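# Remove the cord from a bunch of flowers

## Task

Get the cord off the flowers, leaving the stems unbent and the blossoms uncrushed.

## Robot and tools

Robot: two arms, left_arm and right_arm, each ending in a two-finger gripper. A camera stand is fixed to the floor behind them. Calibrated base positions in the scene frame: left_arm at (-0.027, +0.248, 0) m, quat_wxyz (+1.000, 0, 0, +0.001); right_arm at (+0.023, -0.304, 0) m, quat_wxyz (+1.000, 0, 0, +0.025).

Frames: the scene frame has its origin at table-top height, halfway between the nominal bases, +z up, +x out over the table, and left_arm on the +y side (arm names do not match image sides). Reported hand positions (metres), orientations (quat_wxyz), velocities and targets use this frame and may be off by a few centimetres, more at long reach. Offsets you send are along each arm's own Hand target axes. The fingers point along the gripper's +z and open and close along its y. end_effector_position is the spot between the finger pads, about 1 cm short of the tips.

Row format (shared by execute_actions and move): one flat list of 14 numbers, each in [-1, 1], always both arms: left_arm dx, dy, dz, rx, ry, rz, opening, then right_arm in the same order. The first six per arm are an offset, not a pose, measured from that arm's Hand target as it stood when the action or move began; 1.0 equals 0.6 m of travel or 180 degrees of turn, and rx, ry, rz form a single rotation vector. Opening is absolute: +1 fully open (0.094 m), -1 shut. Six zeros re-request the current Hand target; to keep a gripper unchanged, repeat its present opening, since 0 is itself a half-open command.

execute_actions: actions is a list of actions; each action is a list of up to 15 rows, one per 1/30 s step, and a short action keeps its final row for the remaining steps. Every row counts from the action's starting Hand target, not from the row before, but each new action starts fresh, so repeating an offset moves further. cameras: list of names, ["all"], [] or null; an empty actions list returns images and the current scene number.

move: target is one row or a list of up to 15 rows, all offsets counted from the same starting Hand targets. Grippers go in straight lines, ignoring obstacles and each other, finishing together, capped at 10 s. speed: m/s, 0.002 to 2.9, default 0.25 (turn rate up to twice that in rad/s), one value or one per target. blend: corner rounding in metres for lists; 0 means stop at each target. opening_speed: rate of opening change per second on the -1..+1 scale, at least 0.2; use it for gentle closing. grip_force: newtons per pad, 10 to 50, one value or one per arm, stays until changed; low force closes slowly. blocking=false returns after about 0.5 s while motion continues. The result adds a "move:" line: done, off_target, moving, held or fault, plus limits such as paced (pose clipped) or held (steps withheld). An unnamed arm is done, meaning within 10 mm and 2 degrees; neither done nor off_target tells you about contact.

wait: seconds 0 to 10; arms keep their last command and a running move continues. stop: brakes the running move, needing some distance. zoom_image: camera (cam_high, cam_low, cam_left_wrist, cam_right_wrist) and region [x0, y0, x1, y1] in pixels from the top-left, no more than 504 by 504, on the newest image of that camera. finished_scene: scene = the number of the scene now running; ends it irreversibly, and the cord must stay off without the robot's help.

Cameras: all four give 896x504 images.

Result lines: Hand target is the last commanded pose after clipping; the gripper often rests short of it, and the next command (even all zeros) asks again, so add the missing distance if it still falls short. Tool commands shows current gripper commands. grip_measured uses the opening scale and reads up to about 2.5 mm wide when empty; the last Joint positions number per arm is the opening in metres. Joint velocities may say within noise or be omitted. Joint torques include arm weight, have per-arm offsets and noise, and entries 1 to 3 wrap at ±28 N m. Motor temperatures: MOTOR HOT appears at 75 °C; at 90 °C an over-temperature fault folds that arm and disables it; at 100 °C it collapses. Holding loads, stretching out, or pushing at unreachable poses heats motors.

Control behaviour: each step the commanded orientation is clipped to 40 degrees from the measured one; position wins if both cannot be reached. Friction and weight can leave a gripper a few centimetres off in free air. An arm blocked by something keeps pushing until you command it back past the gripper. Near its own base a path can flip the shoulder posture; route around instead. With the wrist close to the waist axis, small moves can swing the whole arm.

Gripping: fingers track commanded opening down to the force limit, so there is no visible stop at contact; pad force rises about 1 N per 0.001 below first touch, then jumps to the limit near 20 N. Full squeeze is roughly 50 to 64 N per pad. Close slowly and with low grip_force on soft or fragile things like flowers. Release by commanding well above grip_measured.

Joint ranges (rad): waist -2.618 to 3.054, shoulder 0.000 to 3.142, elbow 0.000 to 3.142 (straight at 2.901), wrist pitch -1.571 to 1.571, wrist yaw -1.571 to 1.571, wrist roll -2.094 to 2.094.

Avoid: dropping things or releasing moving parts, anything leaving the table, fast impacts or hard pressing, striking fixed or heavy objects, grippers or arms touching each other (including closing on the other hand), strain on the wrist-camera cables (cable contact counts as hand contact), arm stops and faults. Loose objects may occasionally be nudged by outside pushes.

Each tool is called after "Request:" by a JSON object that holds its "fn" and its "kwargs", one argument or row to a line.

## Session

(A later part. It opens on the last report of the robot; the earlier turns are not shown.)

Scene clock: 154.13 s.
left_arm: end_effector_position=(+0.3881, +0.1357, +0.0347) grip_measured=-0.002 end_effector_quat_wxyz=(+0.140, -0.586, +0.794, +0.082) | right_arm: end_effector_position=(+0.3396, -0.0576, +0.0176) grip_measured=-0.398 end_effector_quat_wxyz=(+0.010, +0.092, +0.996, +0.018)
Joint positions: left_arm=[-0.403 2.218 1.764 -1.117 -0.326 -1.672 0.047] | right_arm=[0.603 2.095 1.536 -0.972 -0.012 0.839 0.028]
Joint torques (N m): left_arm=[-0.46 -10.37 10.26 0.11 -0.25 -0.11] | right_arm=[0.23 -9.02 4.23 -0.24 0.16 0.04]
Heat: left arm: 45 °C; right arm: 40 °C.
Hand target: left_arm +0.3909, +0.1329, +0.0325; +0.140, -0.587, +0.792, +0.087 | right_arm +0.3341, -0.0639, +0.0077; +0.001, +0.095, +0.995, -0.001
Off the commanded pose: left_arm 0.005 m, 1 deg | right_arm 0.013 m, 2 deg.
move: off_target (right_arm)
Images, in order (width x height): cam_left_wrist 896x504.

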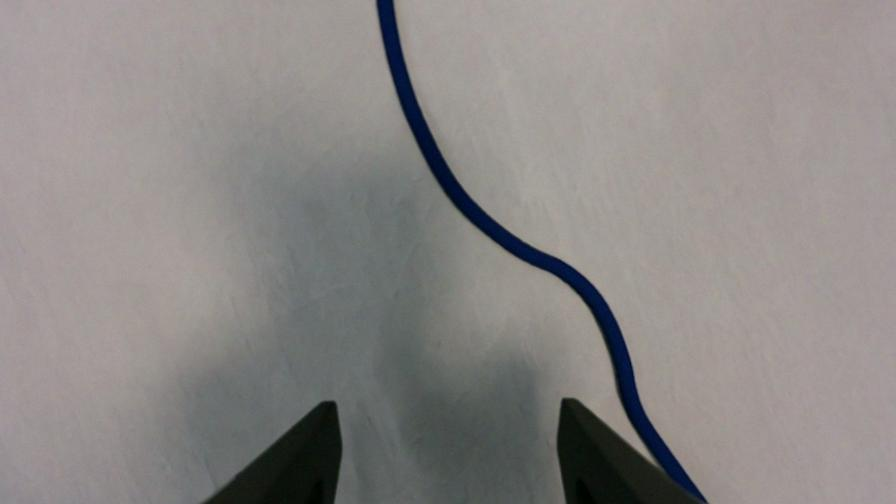

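Request:
{"fn": "move", "kwargs": {
  "target": [
    [-0.025,-0.05,0,0,0,0,0,0,0,0,0,0,0,-0.4],
    [-0.015,-0.05,0.045,0,0,0,0,0,0,0,0,0,0,-0.4]
  ],
  "speed": 0.08,
  "cameras": ["cam_left_wrist"]
}}

Scene clock: 158.83 s.
left_arm: end_effector_position=(+0.4294, +0.1351, +0.0249) grip_measured=-0.002 end_effector_quat_wxyz=(+0.147, -0.592, +0.790, +0.070) | right_arm: end_effector_position=(+0.3396, -0.0576, +0.0176) grip_measured=-0.398 end_effector_quat_wxyz=(+0.010, +0.092, +0.996, +0.018)
Joint positions: left_arm=[-0.369 2.36 1.966 -1.137 -0.324 -1.646 0.047] | right_arm=[0.603 2.095 1.536 -0.972 -0.012 0.839 0.028]
Joint torques (N m): left_arm=[0.4 -11.7 6.05 0.36 -0.27 0.08] | right_arm=[0.24 -8.99 4.31 -0.27 0.16 0.05]
Heat: left arm: 45 °C; right arm: 40 °C.
Hand target: left_arm +0.4252, +0.1405, +0.0106; +0.140, -0.587, +0.792, +0.087 | right_arm +0.3341, -0.0639, +0.0077; +0.001, +0.095, +0.995, -0.001
Off the commanded pose: left_arm 0.016 m, 2 deg | right_arm 0.013 m, 2 deg.
move: off_target (left_arm, right_arm)
Images, in order (width x height): cam_left_wrist 896x504.

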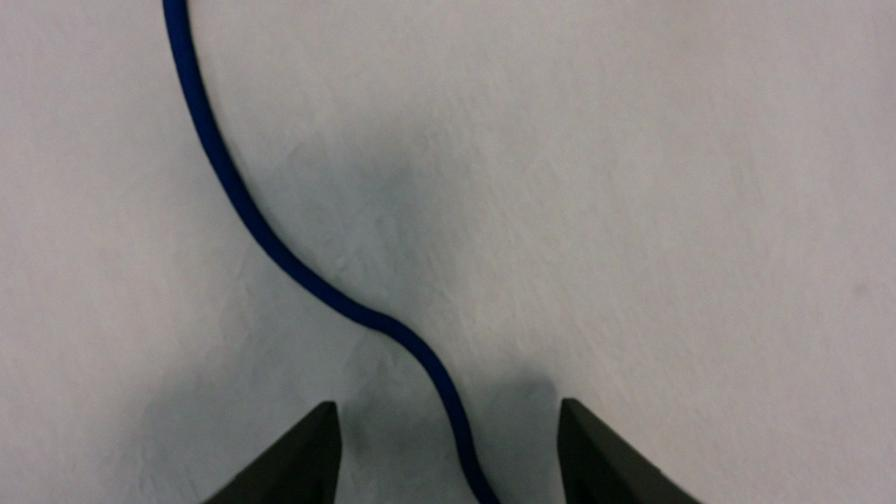

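Near contact. Press slightly and close.

Request:
{"fn": "move", "kwargs": {
  "target": [
    [0.006,0,0.015,0,0,0,0,0,0,0,0,0,0,-0.4],
    [0.006,0,0.015,0,0,0,-1,0,0,0,0,0,0,-0.4]
  ],
  "speed": 0.06,
  "opening_speed": 1,
  "cameras": ["cam_left_wrist"]
}}

Scene clock: 162.23 s.
left_arm: end_effector_position=(+0.4328, +0.1338, +0.0215) grip_measured=-0.978 end_effector_quat_wxyz=(+0.151, -0.592, +0.789, +0.063) | right_arm: end_effector_position=(+0.3396, -0.0576, +0.0176) grip_measured=-0.398 end_effector_quat_wxyz=(+0.010, +0.092, +0.996, +0.018)
Joint positions: left_arm=[-0.369 2.361 1.953 -1.106 -0.324 -1.645 0.001] | right_arm=[0.603 2.095 1.536 -0.972 -0.012 0.839 0.028]
Joint torques (N m): left_arm=[0.29 -10.96 5.34 0.35 -0.27 0.06] | right_arm=[0.24 -8.91 4.29 -0.26 0.12 0.03]
Heat: left arm: 45 °C; right arm: 40 °C.
Hand target: left_arm +0.4254, +0.1399, +0.0011; +0.140, -0.587, +0.792, +0.087 | right_arm +0.3341, -0.0639, +0.0077; +0.001, +0.095, +0.995, -0.001
Off the commanded pose: left_arm 0.023 m, 3 deg | right_arm 0.013 m, 2 deg.
move: off_target (left_arm, right_arm); target 2's new opening was sent with left_arm's hand 0.022 m and 3 deg from that target
Images, in order (width x height): cam_left_wrist 896x504.

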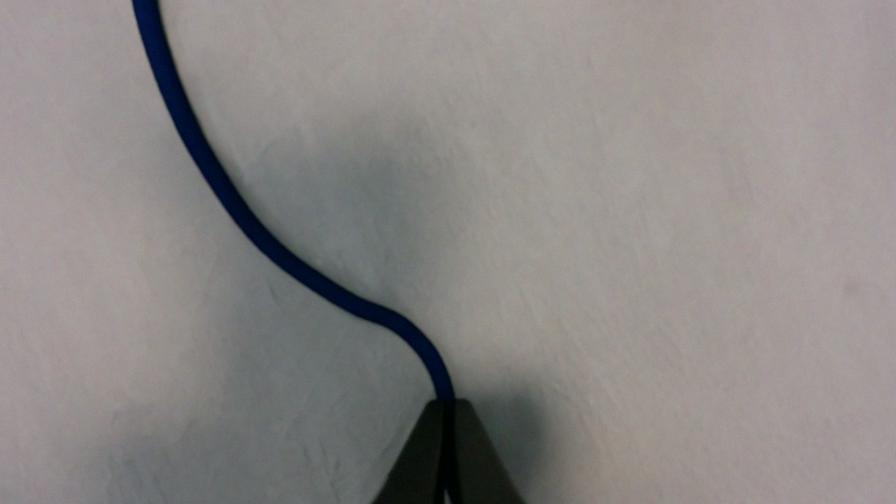

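Request:
{"fn": "move", "kwargs": {
  "target": [-0.509,0.375,0.093,0,0,0,-1,0,0,0,0,0,0,-0.4],
  "speed": 0.07,
  "cameras": ["all"]
}}

Scene clock: 173.43 s.
left_arm: end_effector_position=(+0.2912, +0.4772, +0.0215) grip_measured=-0.982 end_effector_quat_wxyz=(+0.099, -0.586, +0.802, +0.065) | right_arm: end_effector_position=(+0.3370, -0.0380, +0.0186) grip_measured=-0.398 end_effector_quat_wxyz=(+0.006, +0.082, +0.995, +0.051)
Joint positions: left_arm=[0.555 1.931 1.283 -0.734 -0.144 -0.691 0.001] | right_arm=[0.621 2.095 1.536 -0.932 -0.067 0.839 0.028]
Joint torques (N m): left_arm=[1.18 -11.9 10.19 0.82 -0.62 0.08] | right_arm=[-0.99 -9.21 4.48 -0.54 0.66 0.03]
Heat: left arm: 45 °C; right arm: 40 °C.
Hand target: left_arm +0.2999, +0.5000, +0.0411; +0.140, -0.587, +0.792, +0.087 | right_arm +0.3341, -0.0638, +0.0077; +0.001, +0.095, +0.995, -0.001
Off the commanded pose: left_arm 0.031 m, 5 deg | right_arm 0.028 m, 6 deg.
move: off_target (left_arm, right_arm)

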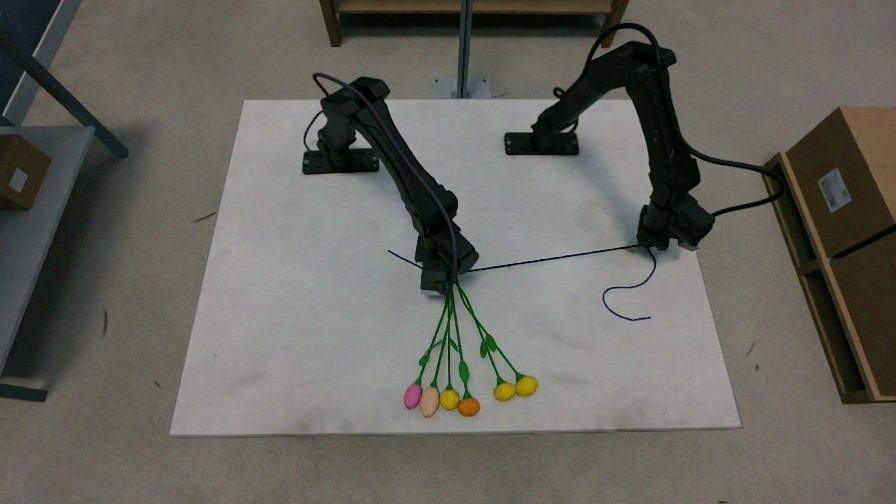

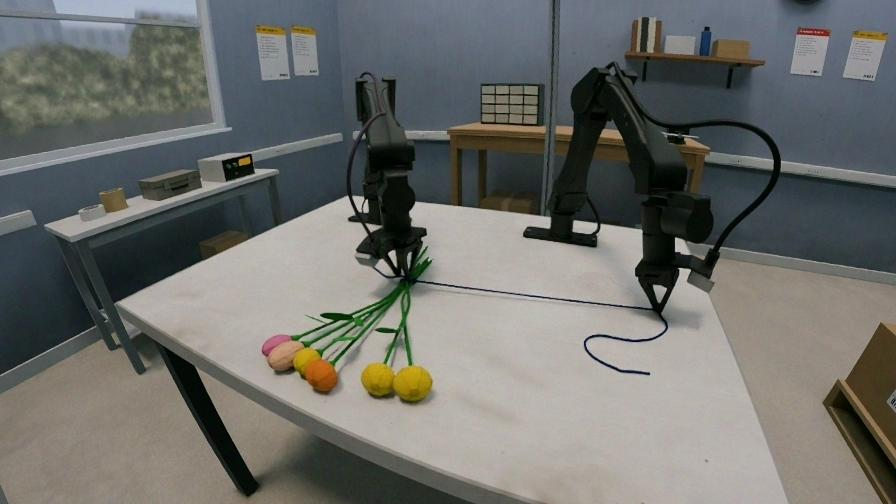

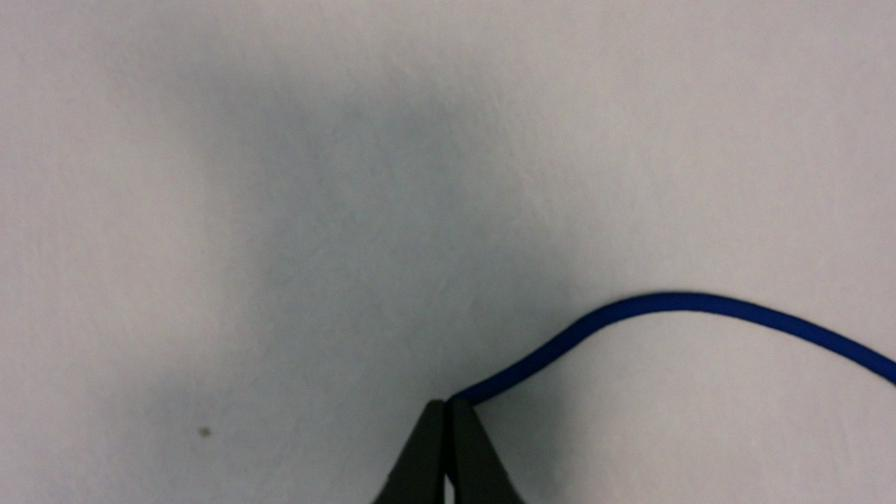

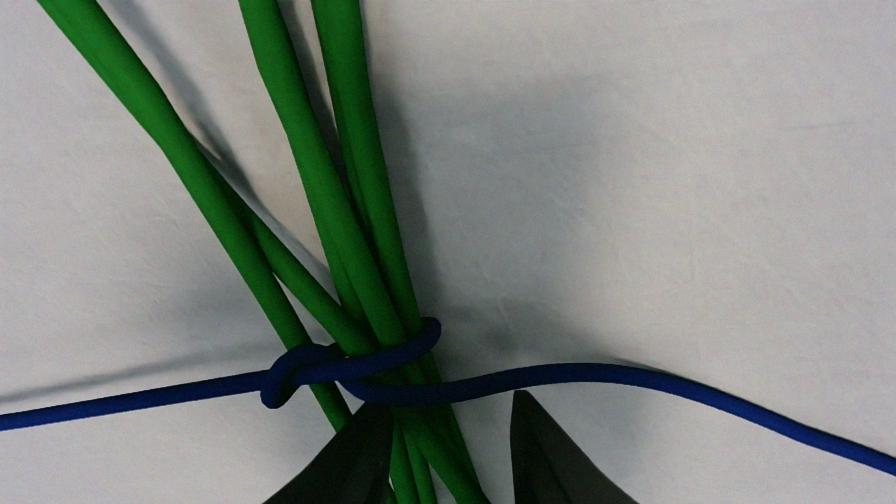

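Request:
{"fn": "move", "kwargs": {
  "target": [-0.203,0.015,-0.072,0,0,0,-1,0,0,0,0,0,0,-0.4],
  "speed": 0.05,
  "cameras": ["cam_high","cam_low","cam_right_wrist"]
}}

Scene clock: 180.37 s.
left_arm: end_effector_position=(+0.3177, +0.5855, +0.1183) grip_measured=-0.982 end_effector_quat_wxyz=(+0.130, -0.586, +0.796, +0.074) | right_arm: end_effector_position=(+0.3372, -0.0455, +0.0181) grip_measured=-0.398 end_effector_quat_wxyz=(+0.008, +0.085, +0.996, +0.036)
Joint positions: left_arm=[0.726 2.141 1.969 -1.123 -0.121 -0.524 0.001] | right_arm=[0.617 2.095 1.536 -0.95 -0.041 0.839 0.028]
Joint torques (N m): left_arm=[0.96 -10.47 11.81 0.75 -0.34 0.12] | right_arm=[-0.92 -9.06 4.38 -0.44 0.43 0.05]
Heat: left arm: 45 °C; right arm: 40 °C.
Hand target: left_arm +0.3190, +0.6000, +0.1210; +0.140, -0.587, +0.792, +0.087 | right_arm +0.3341, -0.0638, +0.0077; +0.001, +0.095, +0.995, -0.001
Off the commanded pose: left_arm 0.015 m, 2 deg | right_arm 0.021 m, 4 deg.
move: off_target (left_arm, right_arm)
Images, in order (width x height): cam_high 896x504, cam_low 896x504, cam_right_wrist 896x504.

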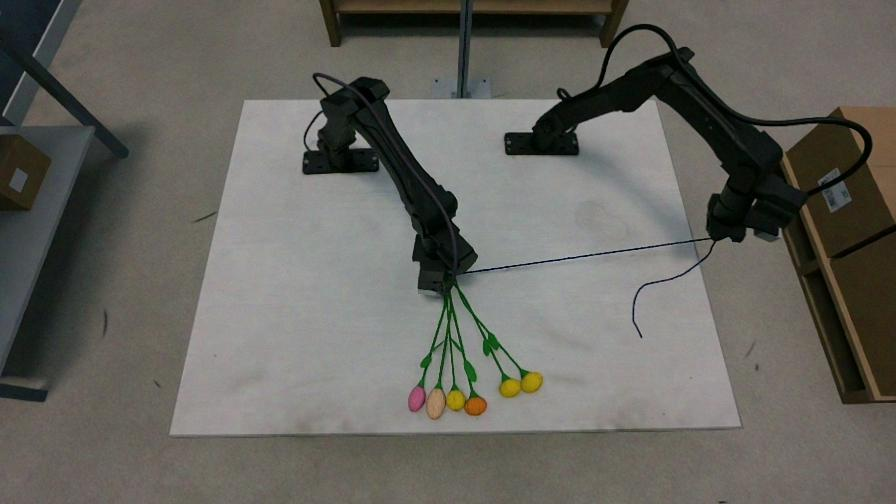

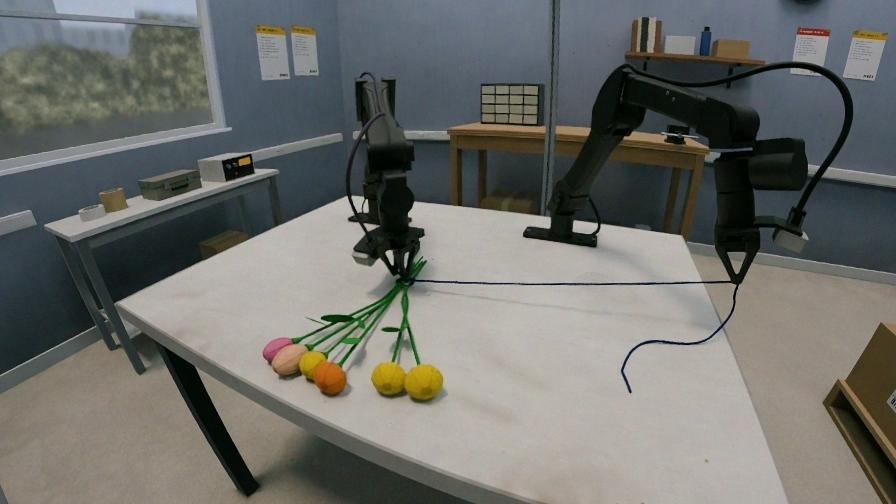

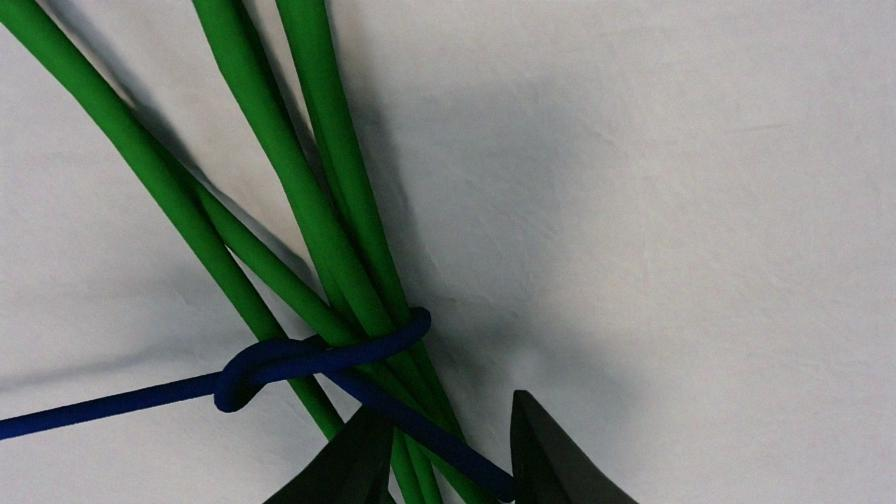

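Request:
{"fn": "move", "kwargs": {
  "target": [-0.2,-0.048,0,0,0,0,-1,0,0,0,0,0,0,-0.4],
  "speed": 0.05,
  "cameras": ["cam_high","cam_right_wrist"]
}}

Scene clock: 187.20 s.
left_arm: end_effector_position=(+0.3767, +0.6852, +0.1599) grip_measured=-0.982 end_effector_quat_wxyz=(+0.250, -0.566, +0.779, +0.099) | right_arm: end_effector_position=(+0.3378, -0.0477, +0.0180) grip_measured=-0.398 end_effector_quat_wxyz=(+0.009, +0.086, +0.996, +0.032)
Joint positions: left_arm=[0.789 2.587 2.829 -1.279 -0.11 -0.436 0.001] | right_arm=[0.615 2.095 1.536 -0.954 -0.035 0.839 0.028]
Joint torques (N m): left_arm=[0.91 -12.78 11.26 1.32 -0.16 0.08] | right_arm=[-0.73 -9.06 4.38 -0.42 0.38 0.03]
Heat: left arm: 45 °C; right arm: 40 °C.
Hand target: left_arm +0.3790, +0.7003, +0.1606; +0.140, -0.587, +0.792, +0.087 | right_arm +0.3342, -0.0638, +0.0077; +0.001, +0.095, +0.995, -0.001
Off the commanded pose: left_arm 0.015 m, 13 deg | right_arm 0.019 m, 4 deg.
elbow stopped short (left arm): the move would have taken joint 3 (elbow) straighter than the controller allows.
move: off_target (left_arm, right_arm)
Images, in order (width x height): cam_high 896x504, cam_right_wrist 896x504.

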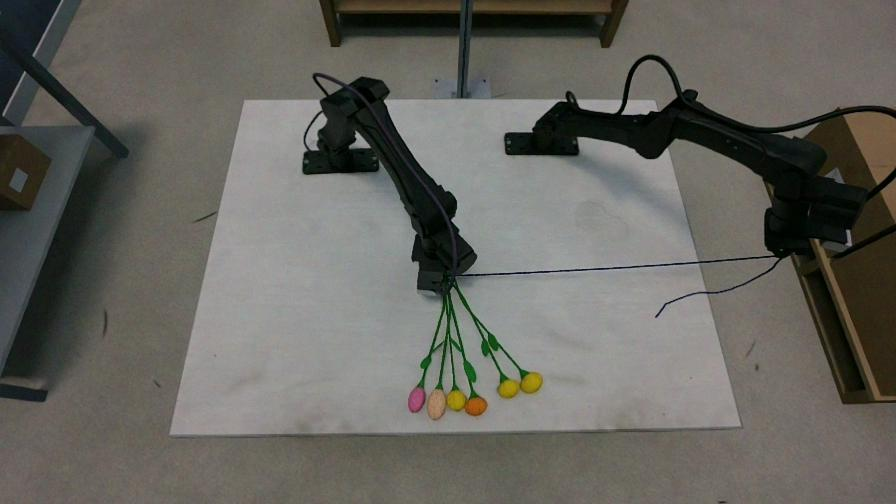

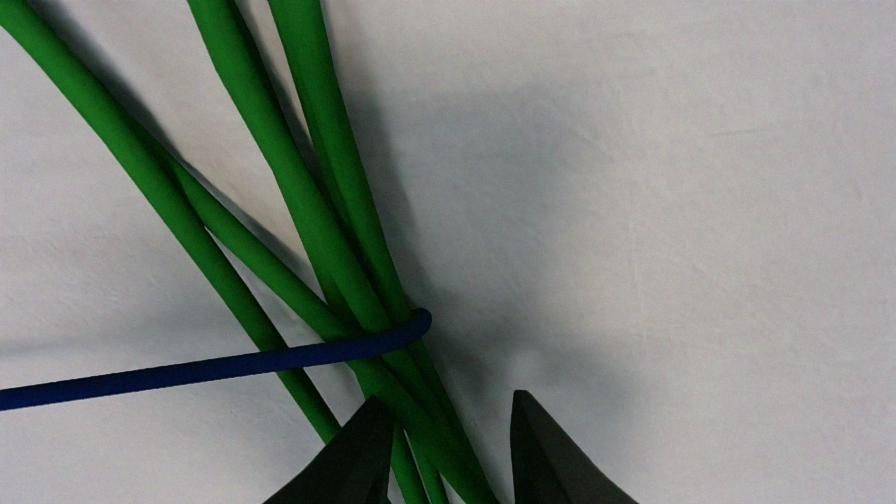

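Request:
{"fn": "move", "kwargs": {
  "target": [-0.16,-0.04,0,0,-0.19,0,-1,0,0,0,0,0,0,-0.4],
  "speed": 0.06,
  "cameras": ["cam_high","cam_right_wrist"]
}}

Scene clock: 194.20 s.
left_arm: end_effector_position=(+0.4227, +0.7776, +0.1939) grip_measured=-0.982 end_effector_quat_wxyz=(+0.417, -0.515, +0.704, +0.255) | right_arm: end_effector_position=(+0.3372, -0.0532, +0.0177) grip_measured=-0.398 end_effector_quat_wxyz=(+0.008, +0.088, +0.996, +0.022)
Joint positions: left_arm=[0.777 2.691 2.829 -0.725 -0.339 -0.299 0.001] | right_arm=[0.612 2.095 1.536 -0.969 -0.02 0.839 0.028]
Joint torques (N m): left_arm=[-0.62 -13.93 12.19 1.62 -0.32 0.07] | right_arm=[-0.47 -9.01 4.31 -0.29 0.23 0.06]
Heat: left arm: 46 °C; right arm: 40 °C.
Hand target: left_arm +0.4280, +0.7803, +0.1923; +0.367, -0.536, +0.716, +0.256 | right_arm +0.3342, -0.0639, +0.0077; +0.001, +0.095, +0.995, -0.001
Off the commanded pose: left_arm 0.006 m, 6 deg | right_arm 0.015 m, 3 deg.
elbow stopped short (left arm): the move would have taken joint 3 (elbow) straighter than the controller allows.
move: off_target (left_arm, right_arm)
Images, in order (width x height): cam_high 896x504, cam_right_wrist 896x504.

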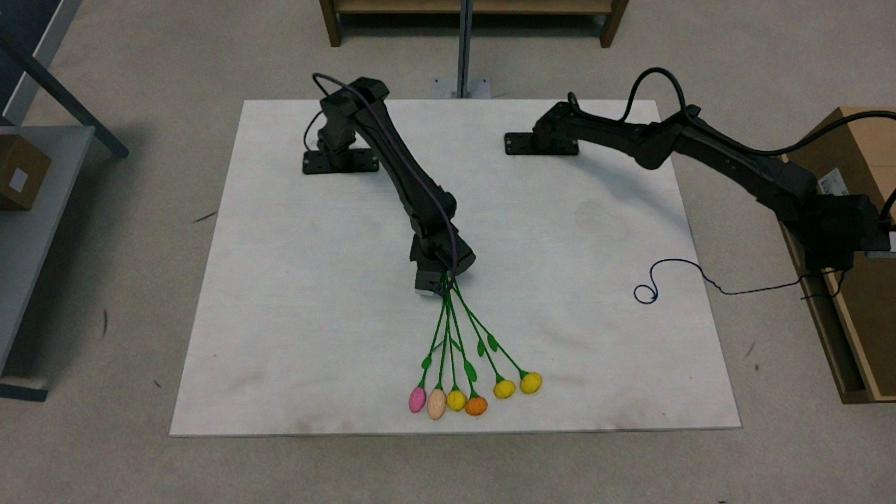

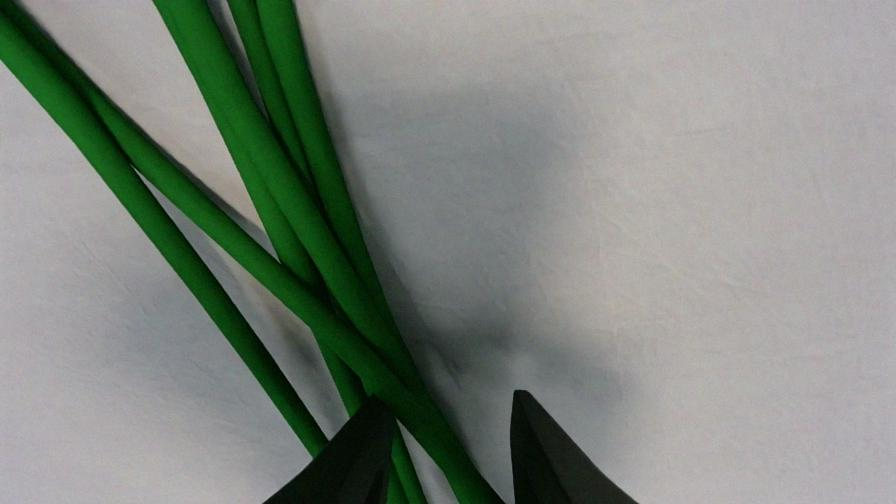

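Request:
{"fn": "move", "kwargs": {
  "target": [
    [0,0,0,0,0,0,-1,0,0,0,0,0,0,0.0],
    [0.657,-0.008,-0.417,0,0.22,0,-1,0,0,-0.2,0,0,0,0.0]
  ],
  "speed": 0.13,
  "opening_speed": 0.8,
  "cameras": ["all"]
}}

Scene clock: 204.67 s.
left_arm: end_effector_position=(+0.3133, +0.3631, +0.0231) grip_measured=-0.982 end_effector_quat_wxyz=(+0.101, -0.588, +0.800, +0.061) | right_arm: end_effector_position=(+0.3275, -0.0619, +0.1111) grip_measured=-0.002 end_effector_quat_wxyz=(-0.021, +0.088, +0.996, -0.009)
Joint positions: left_arm=[0.226 1.852 1.186 -0.764 -0.192 -1.025 0.001] | right_arm=[0.612 2.078 1.885 -1.422 -0.016 0.839 0.047]
Joint torques (N m): left_arm=[-0.28 -11.55 5.44 0.39 -0.1 -0.15] | right_arm=[-0.49 -12.82 7.13 -0.38 0.16 0.07]
Heat: left arm: 46 °C; right arm: 41 °C.
Hand target: left_arm +0.3079, +0.3603, +0.0276; +0.102, -0.591, +0.798, +0.059 | right_arm +0.3341, -0.0637, +0.1277; +0.001, +0.095, +0.995, -0.001
Off the commanded pose: left_arm 0.008 m, 1 deg | right_arm 0.018 m, 3 deg.
elbow stopped short (left arm): the move would have taken joint 3 (elbow) straighter than the controller allows.
move: off_target (right_arm)

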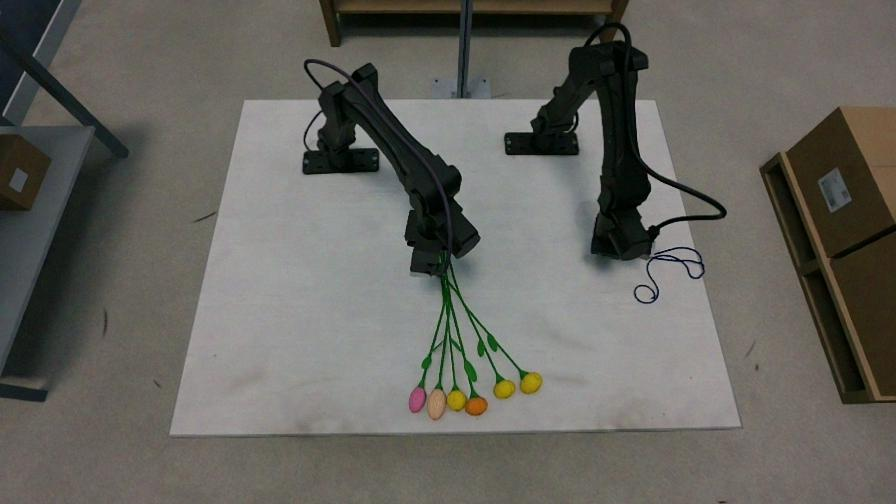

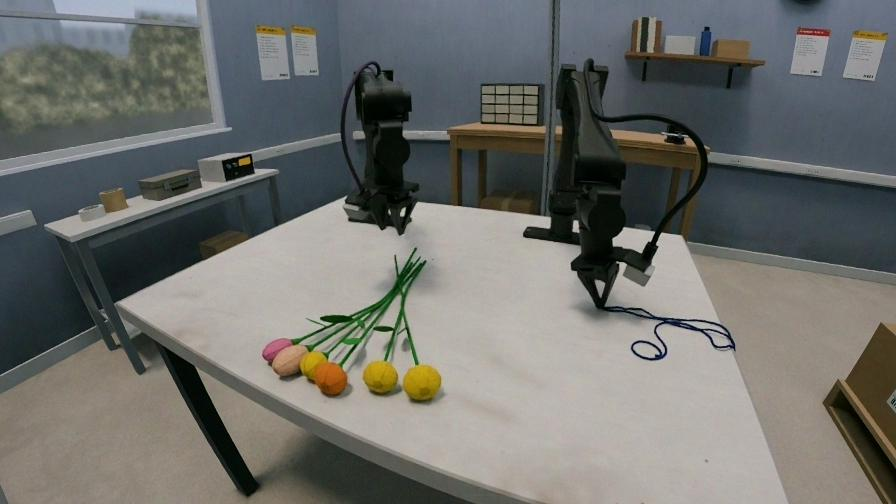

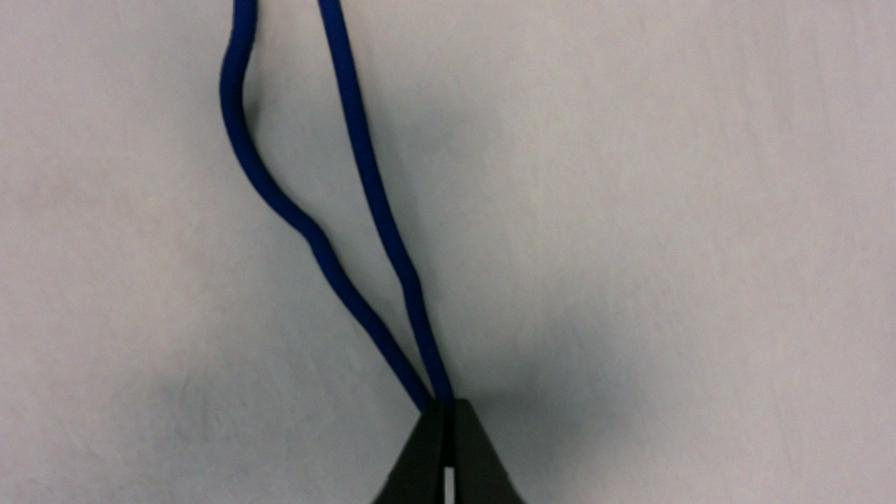

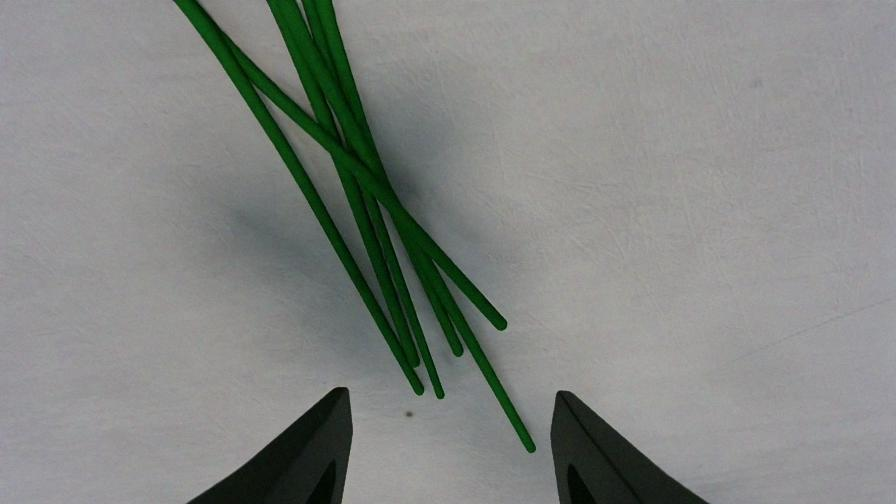

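Request:
{"fn": "move", "kwargs": {
  "target": [
    [0.15,-0.05,-0.05,0,0,0,-1,0,0,0,0,0,0,0],
    [0.15,-0.05,-0.05,0,0,0,0,0,0,0,0,0,0,0],
    [0.11,-0.05,-0.2,0,0,0,0,0,0,0,0,0,0,0]
  ],
  "speed": 0.1,
  "opening_speed": 0.8,
  "cameras": ["cam_high","cam_low","cam_left_wrist"]
}}

Scene clock: 213.80 s.
left_arm: end_effector_position=(+0.3019, +0.2577, +0.1137) grip_measured=-0.002 end_effector_quat_wxyz=(+0.080, -0.586, +0.804, +0.063) | right_arm: end_effector_position=(+0.3274, -0.0620, +0.1111) grip_measured=-0.002 end_effector_quat_wxyz=(-0.021, +0.088, +0.996, -0.009)
Joint positions: left_arm=[-0.084 1.745 1.433 -1.219 -0.199 -1.338 0.047] | right_arm=[0.612 2.078 1.885 -1.422 -0.016 0.839 0.047]
Joint torques (N m): left_arm=[0.58 -10.41 10.36 0.2 -0.4 -0.05] | right_arm=[-0.42 -12.88 7.13 -0.4 0.16 0.06]
Heat: left arm: 46 °C; right arm: 43 °C.
Hand target: left_arm +0.3067, +0.2641, +0.1297; +0.102, -0.591, +0.798, +0.059 | right_arm +0.3341, -0.0637, +0.1277; +0.001, +0.095, +0.995, -0.001
Off the commanded pose: left_arm 0.018 m, 3 deg | right_arm 0.018 m, 3 deg.
move: off_target (left_arm, right_arm); target 2's new opening was sent with left_arm's hand 0.012 m and 2 deg from that target
Images, in order (width x height): cam_high 896x504, cam_low 896x504, cam_left_wrist 896x504.

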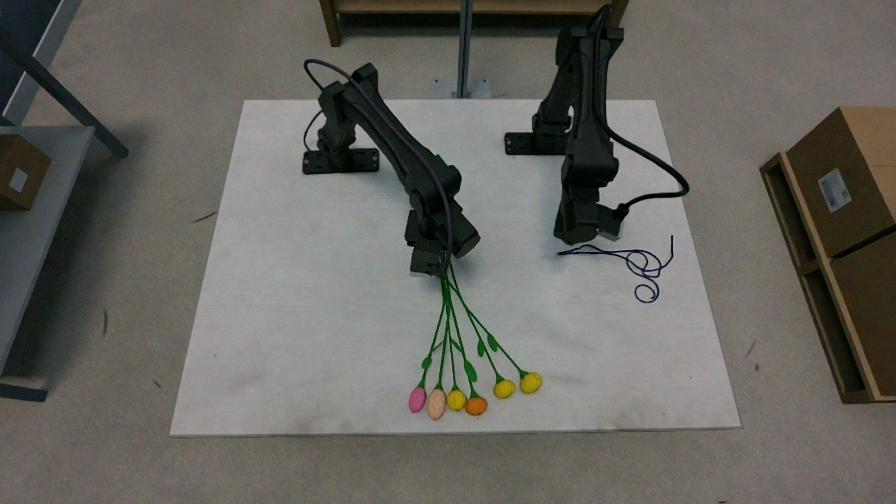

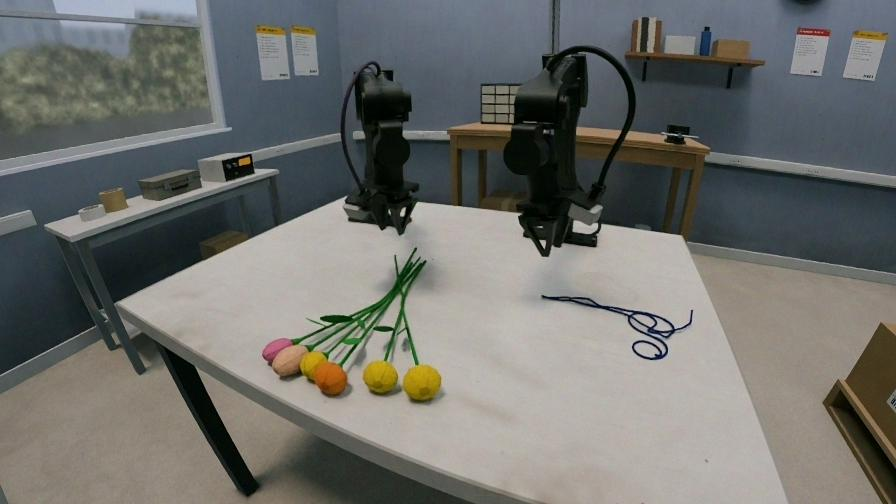

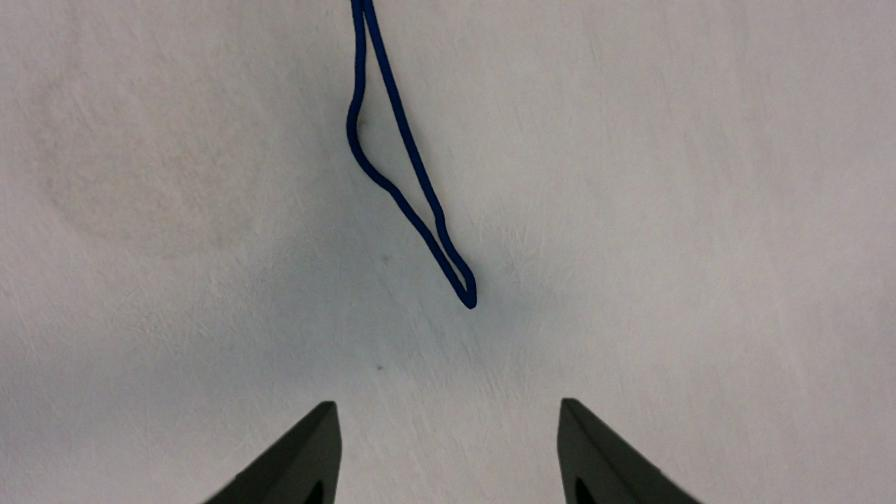

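Request:
{"fn": "finished_scene", "kwargs": {
  "scene": 2
}}

The scene is finished: the task was done.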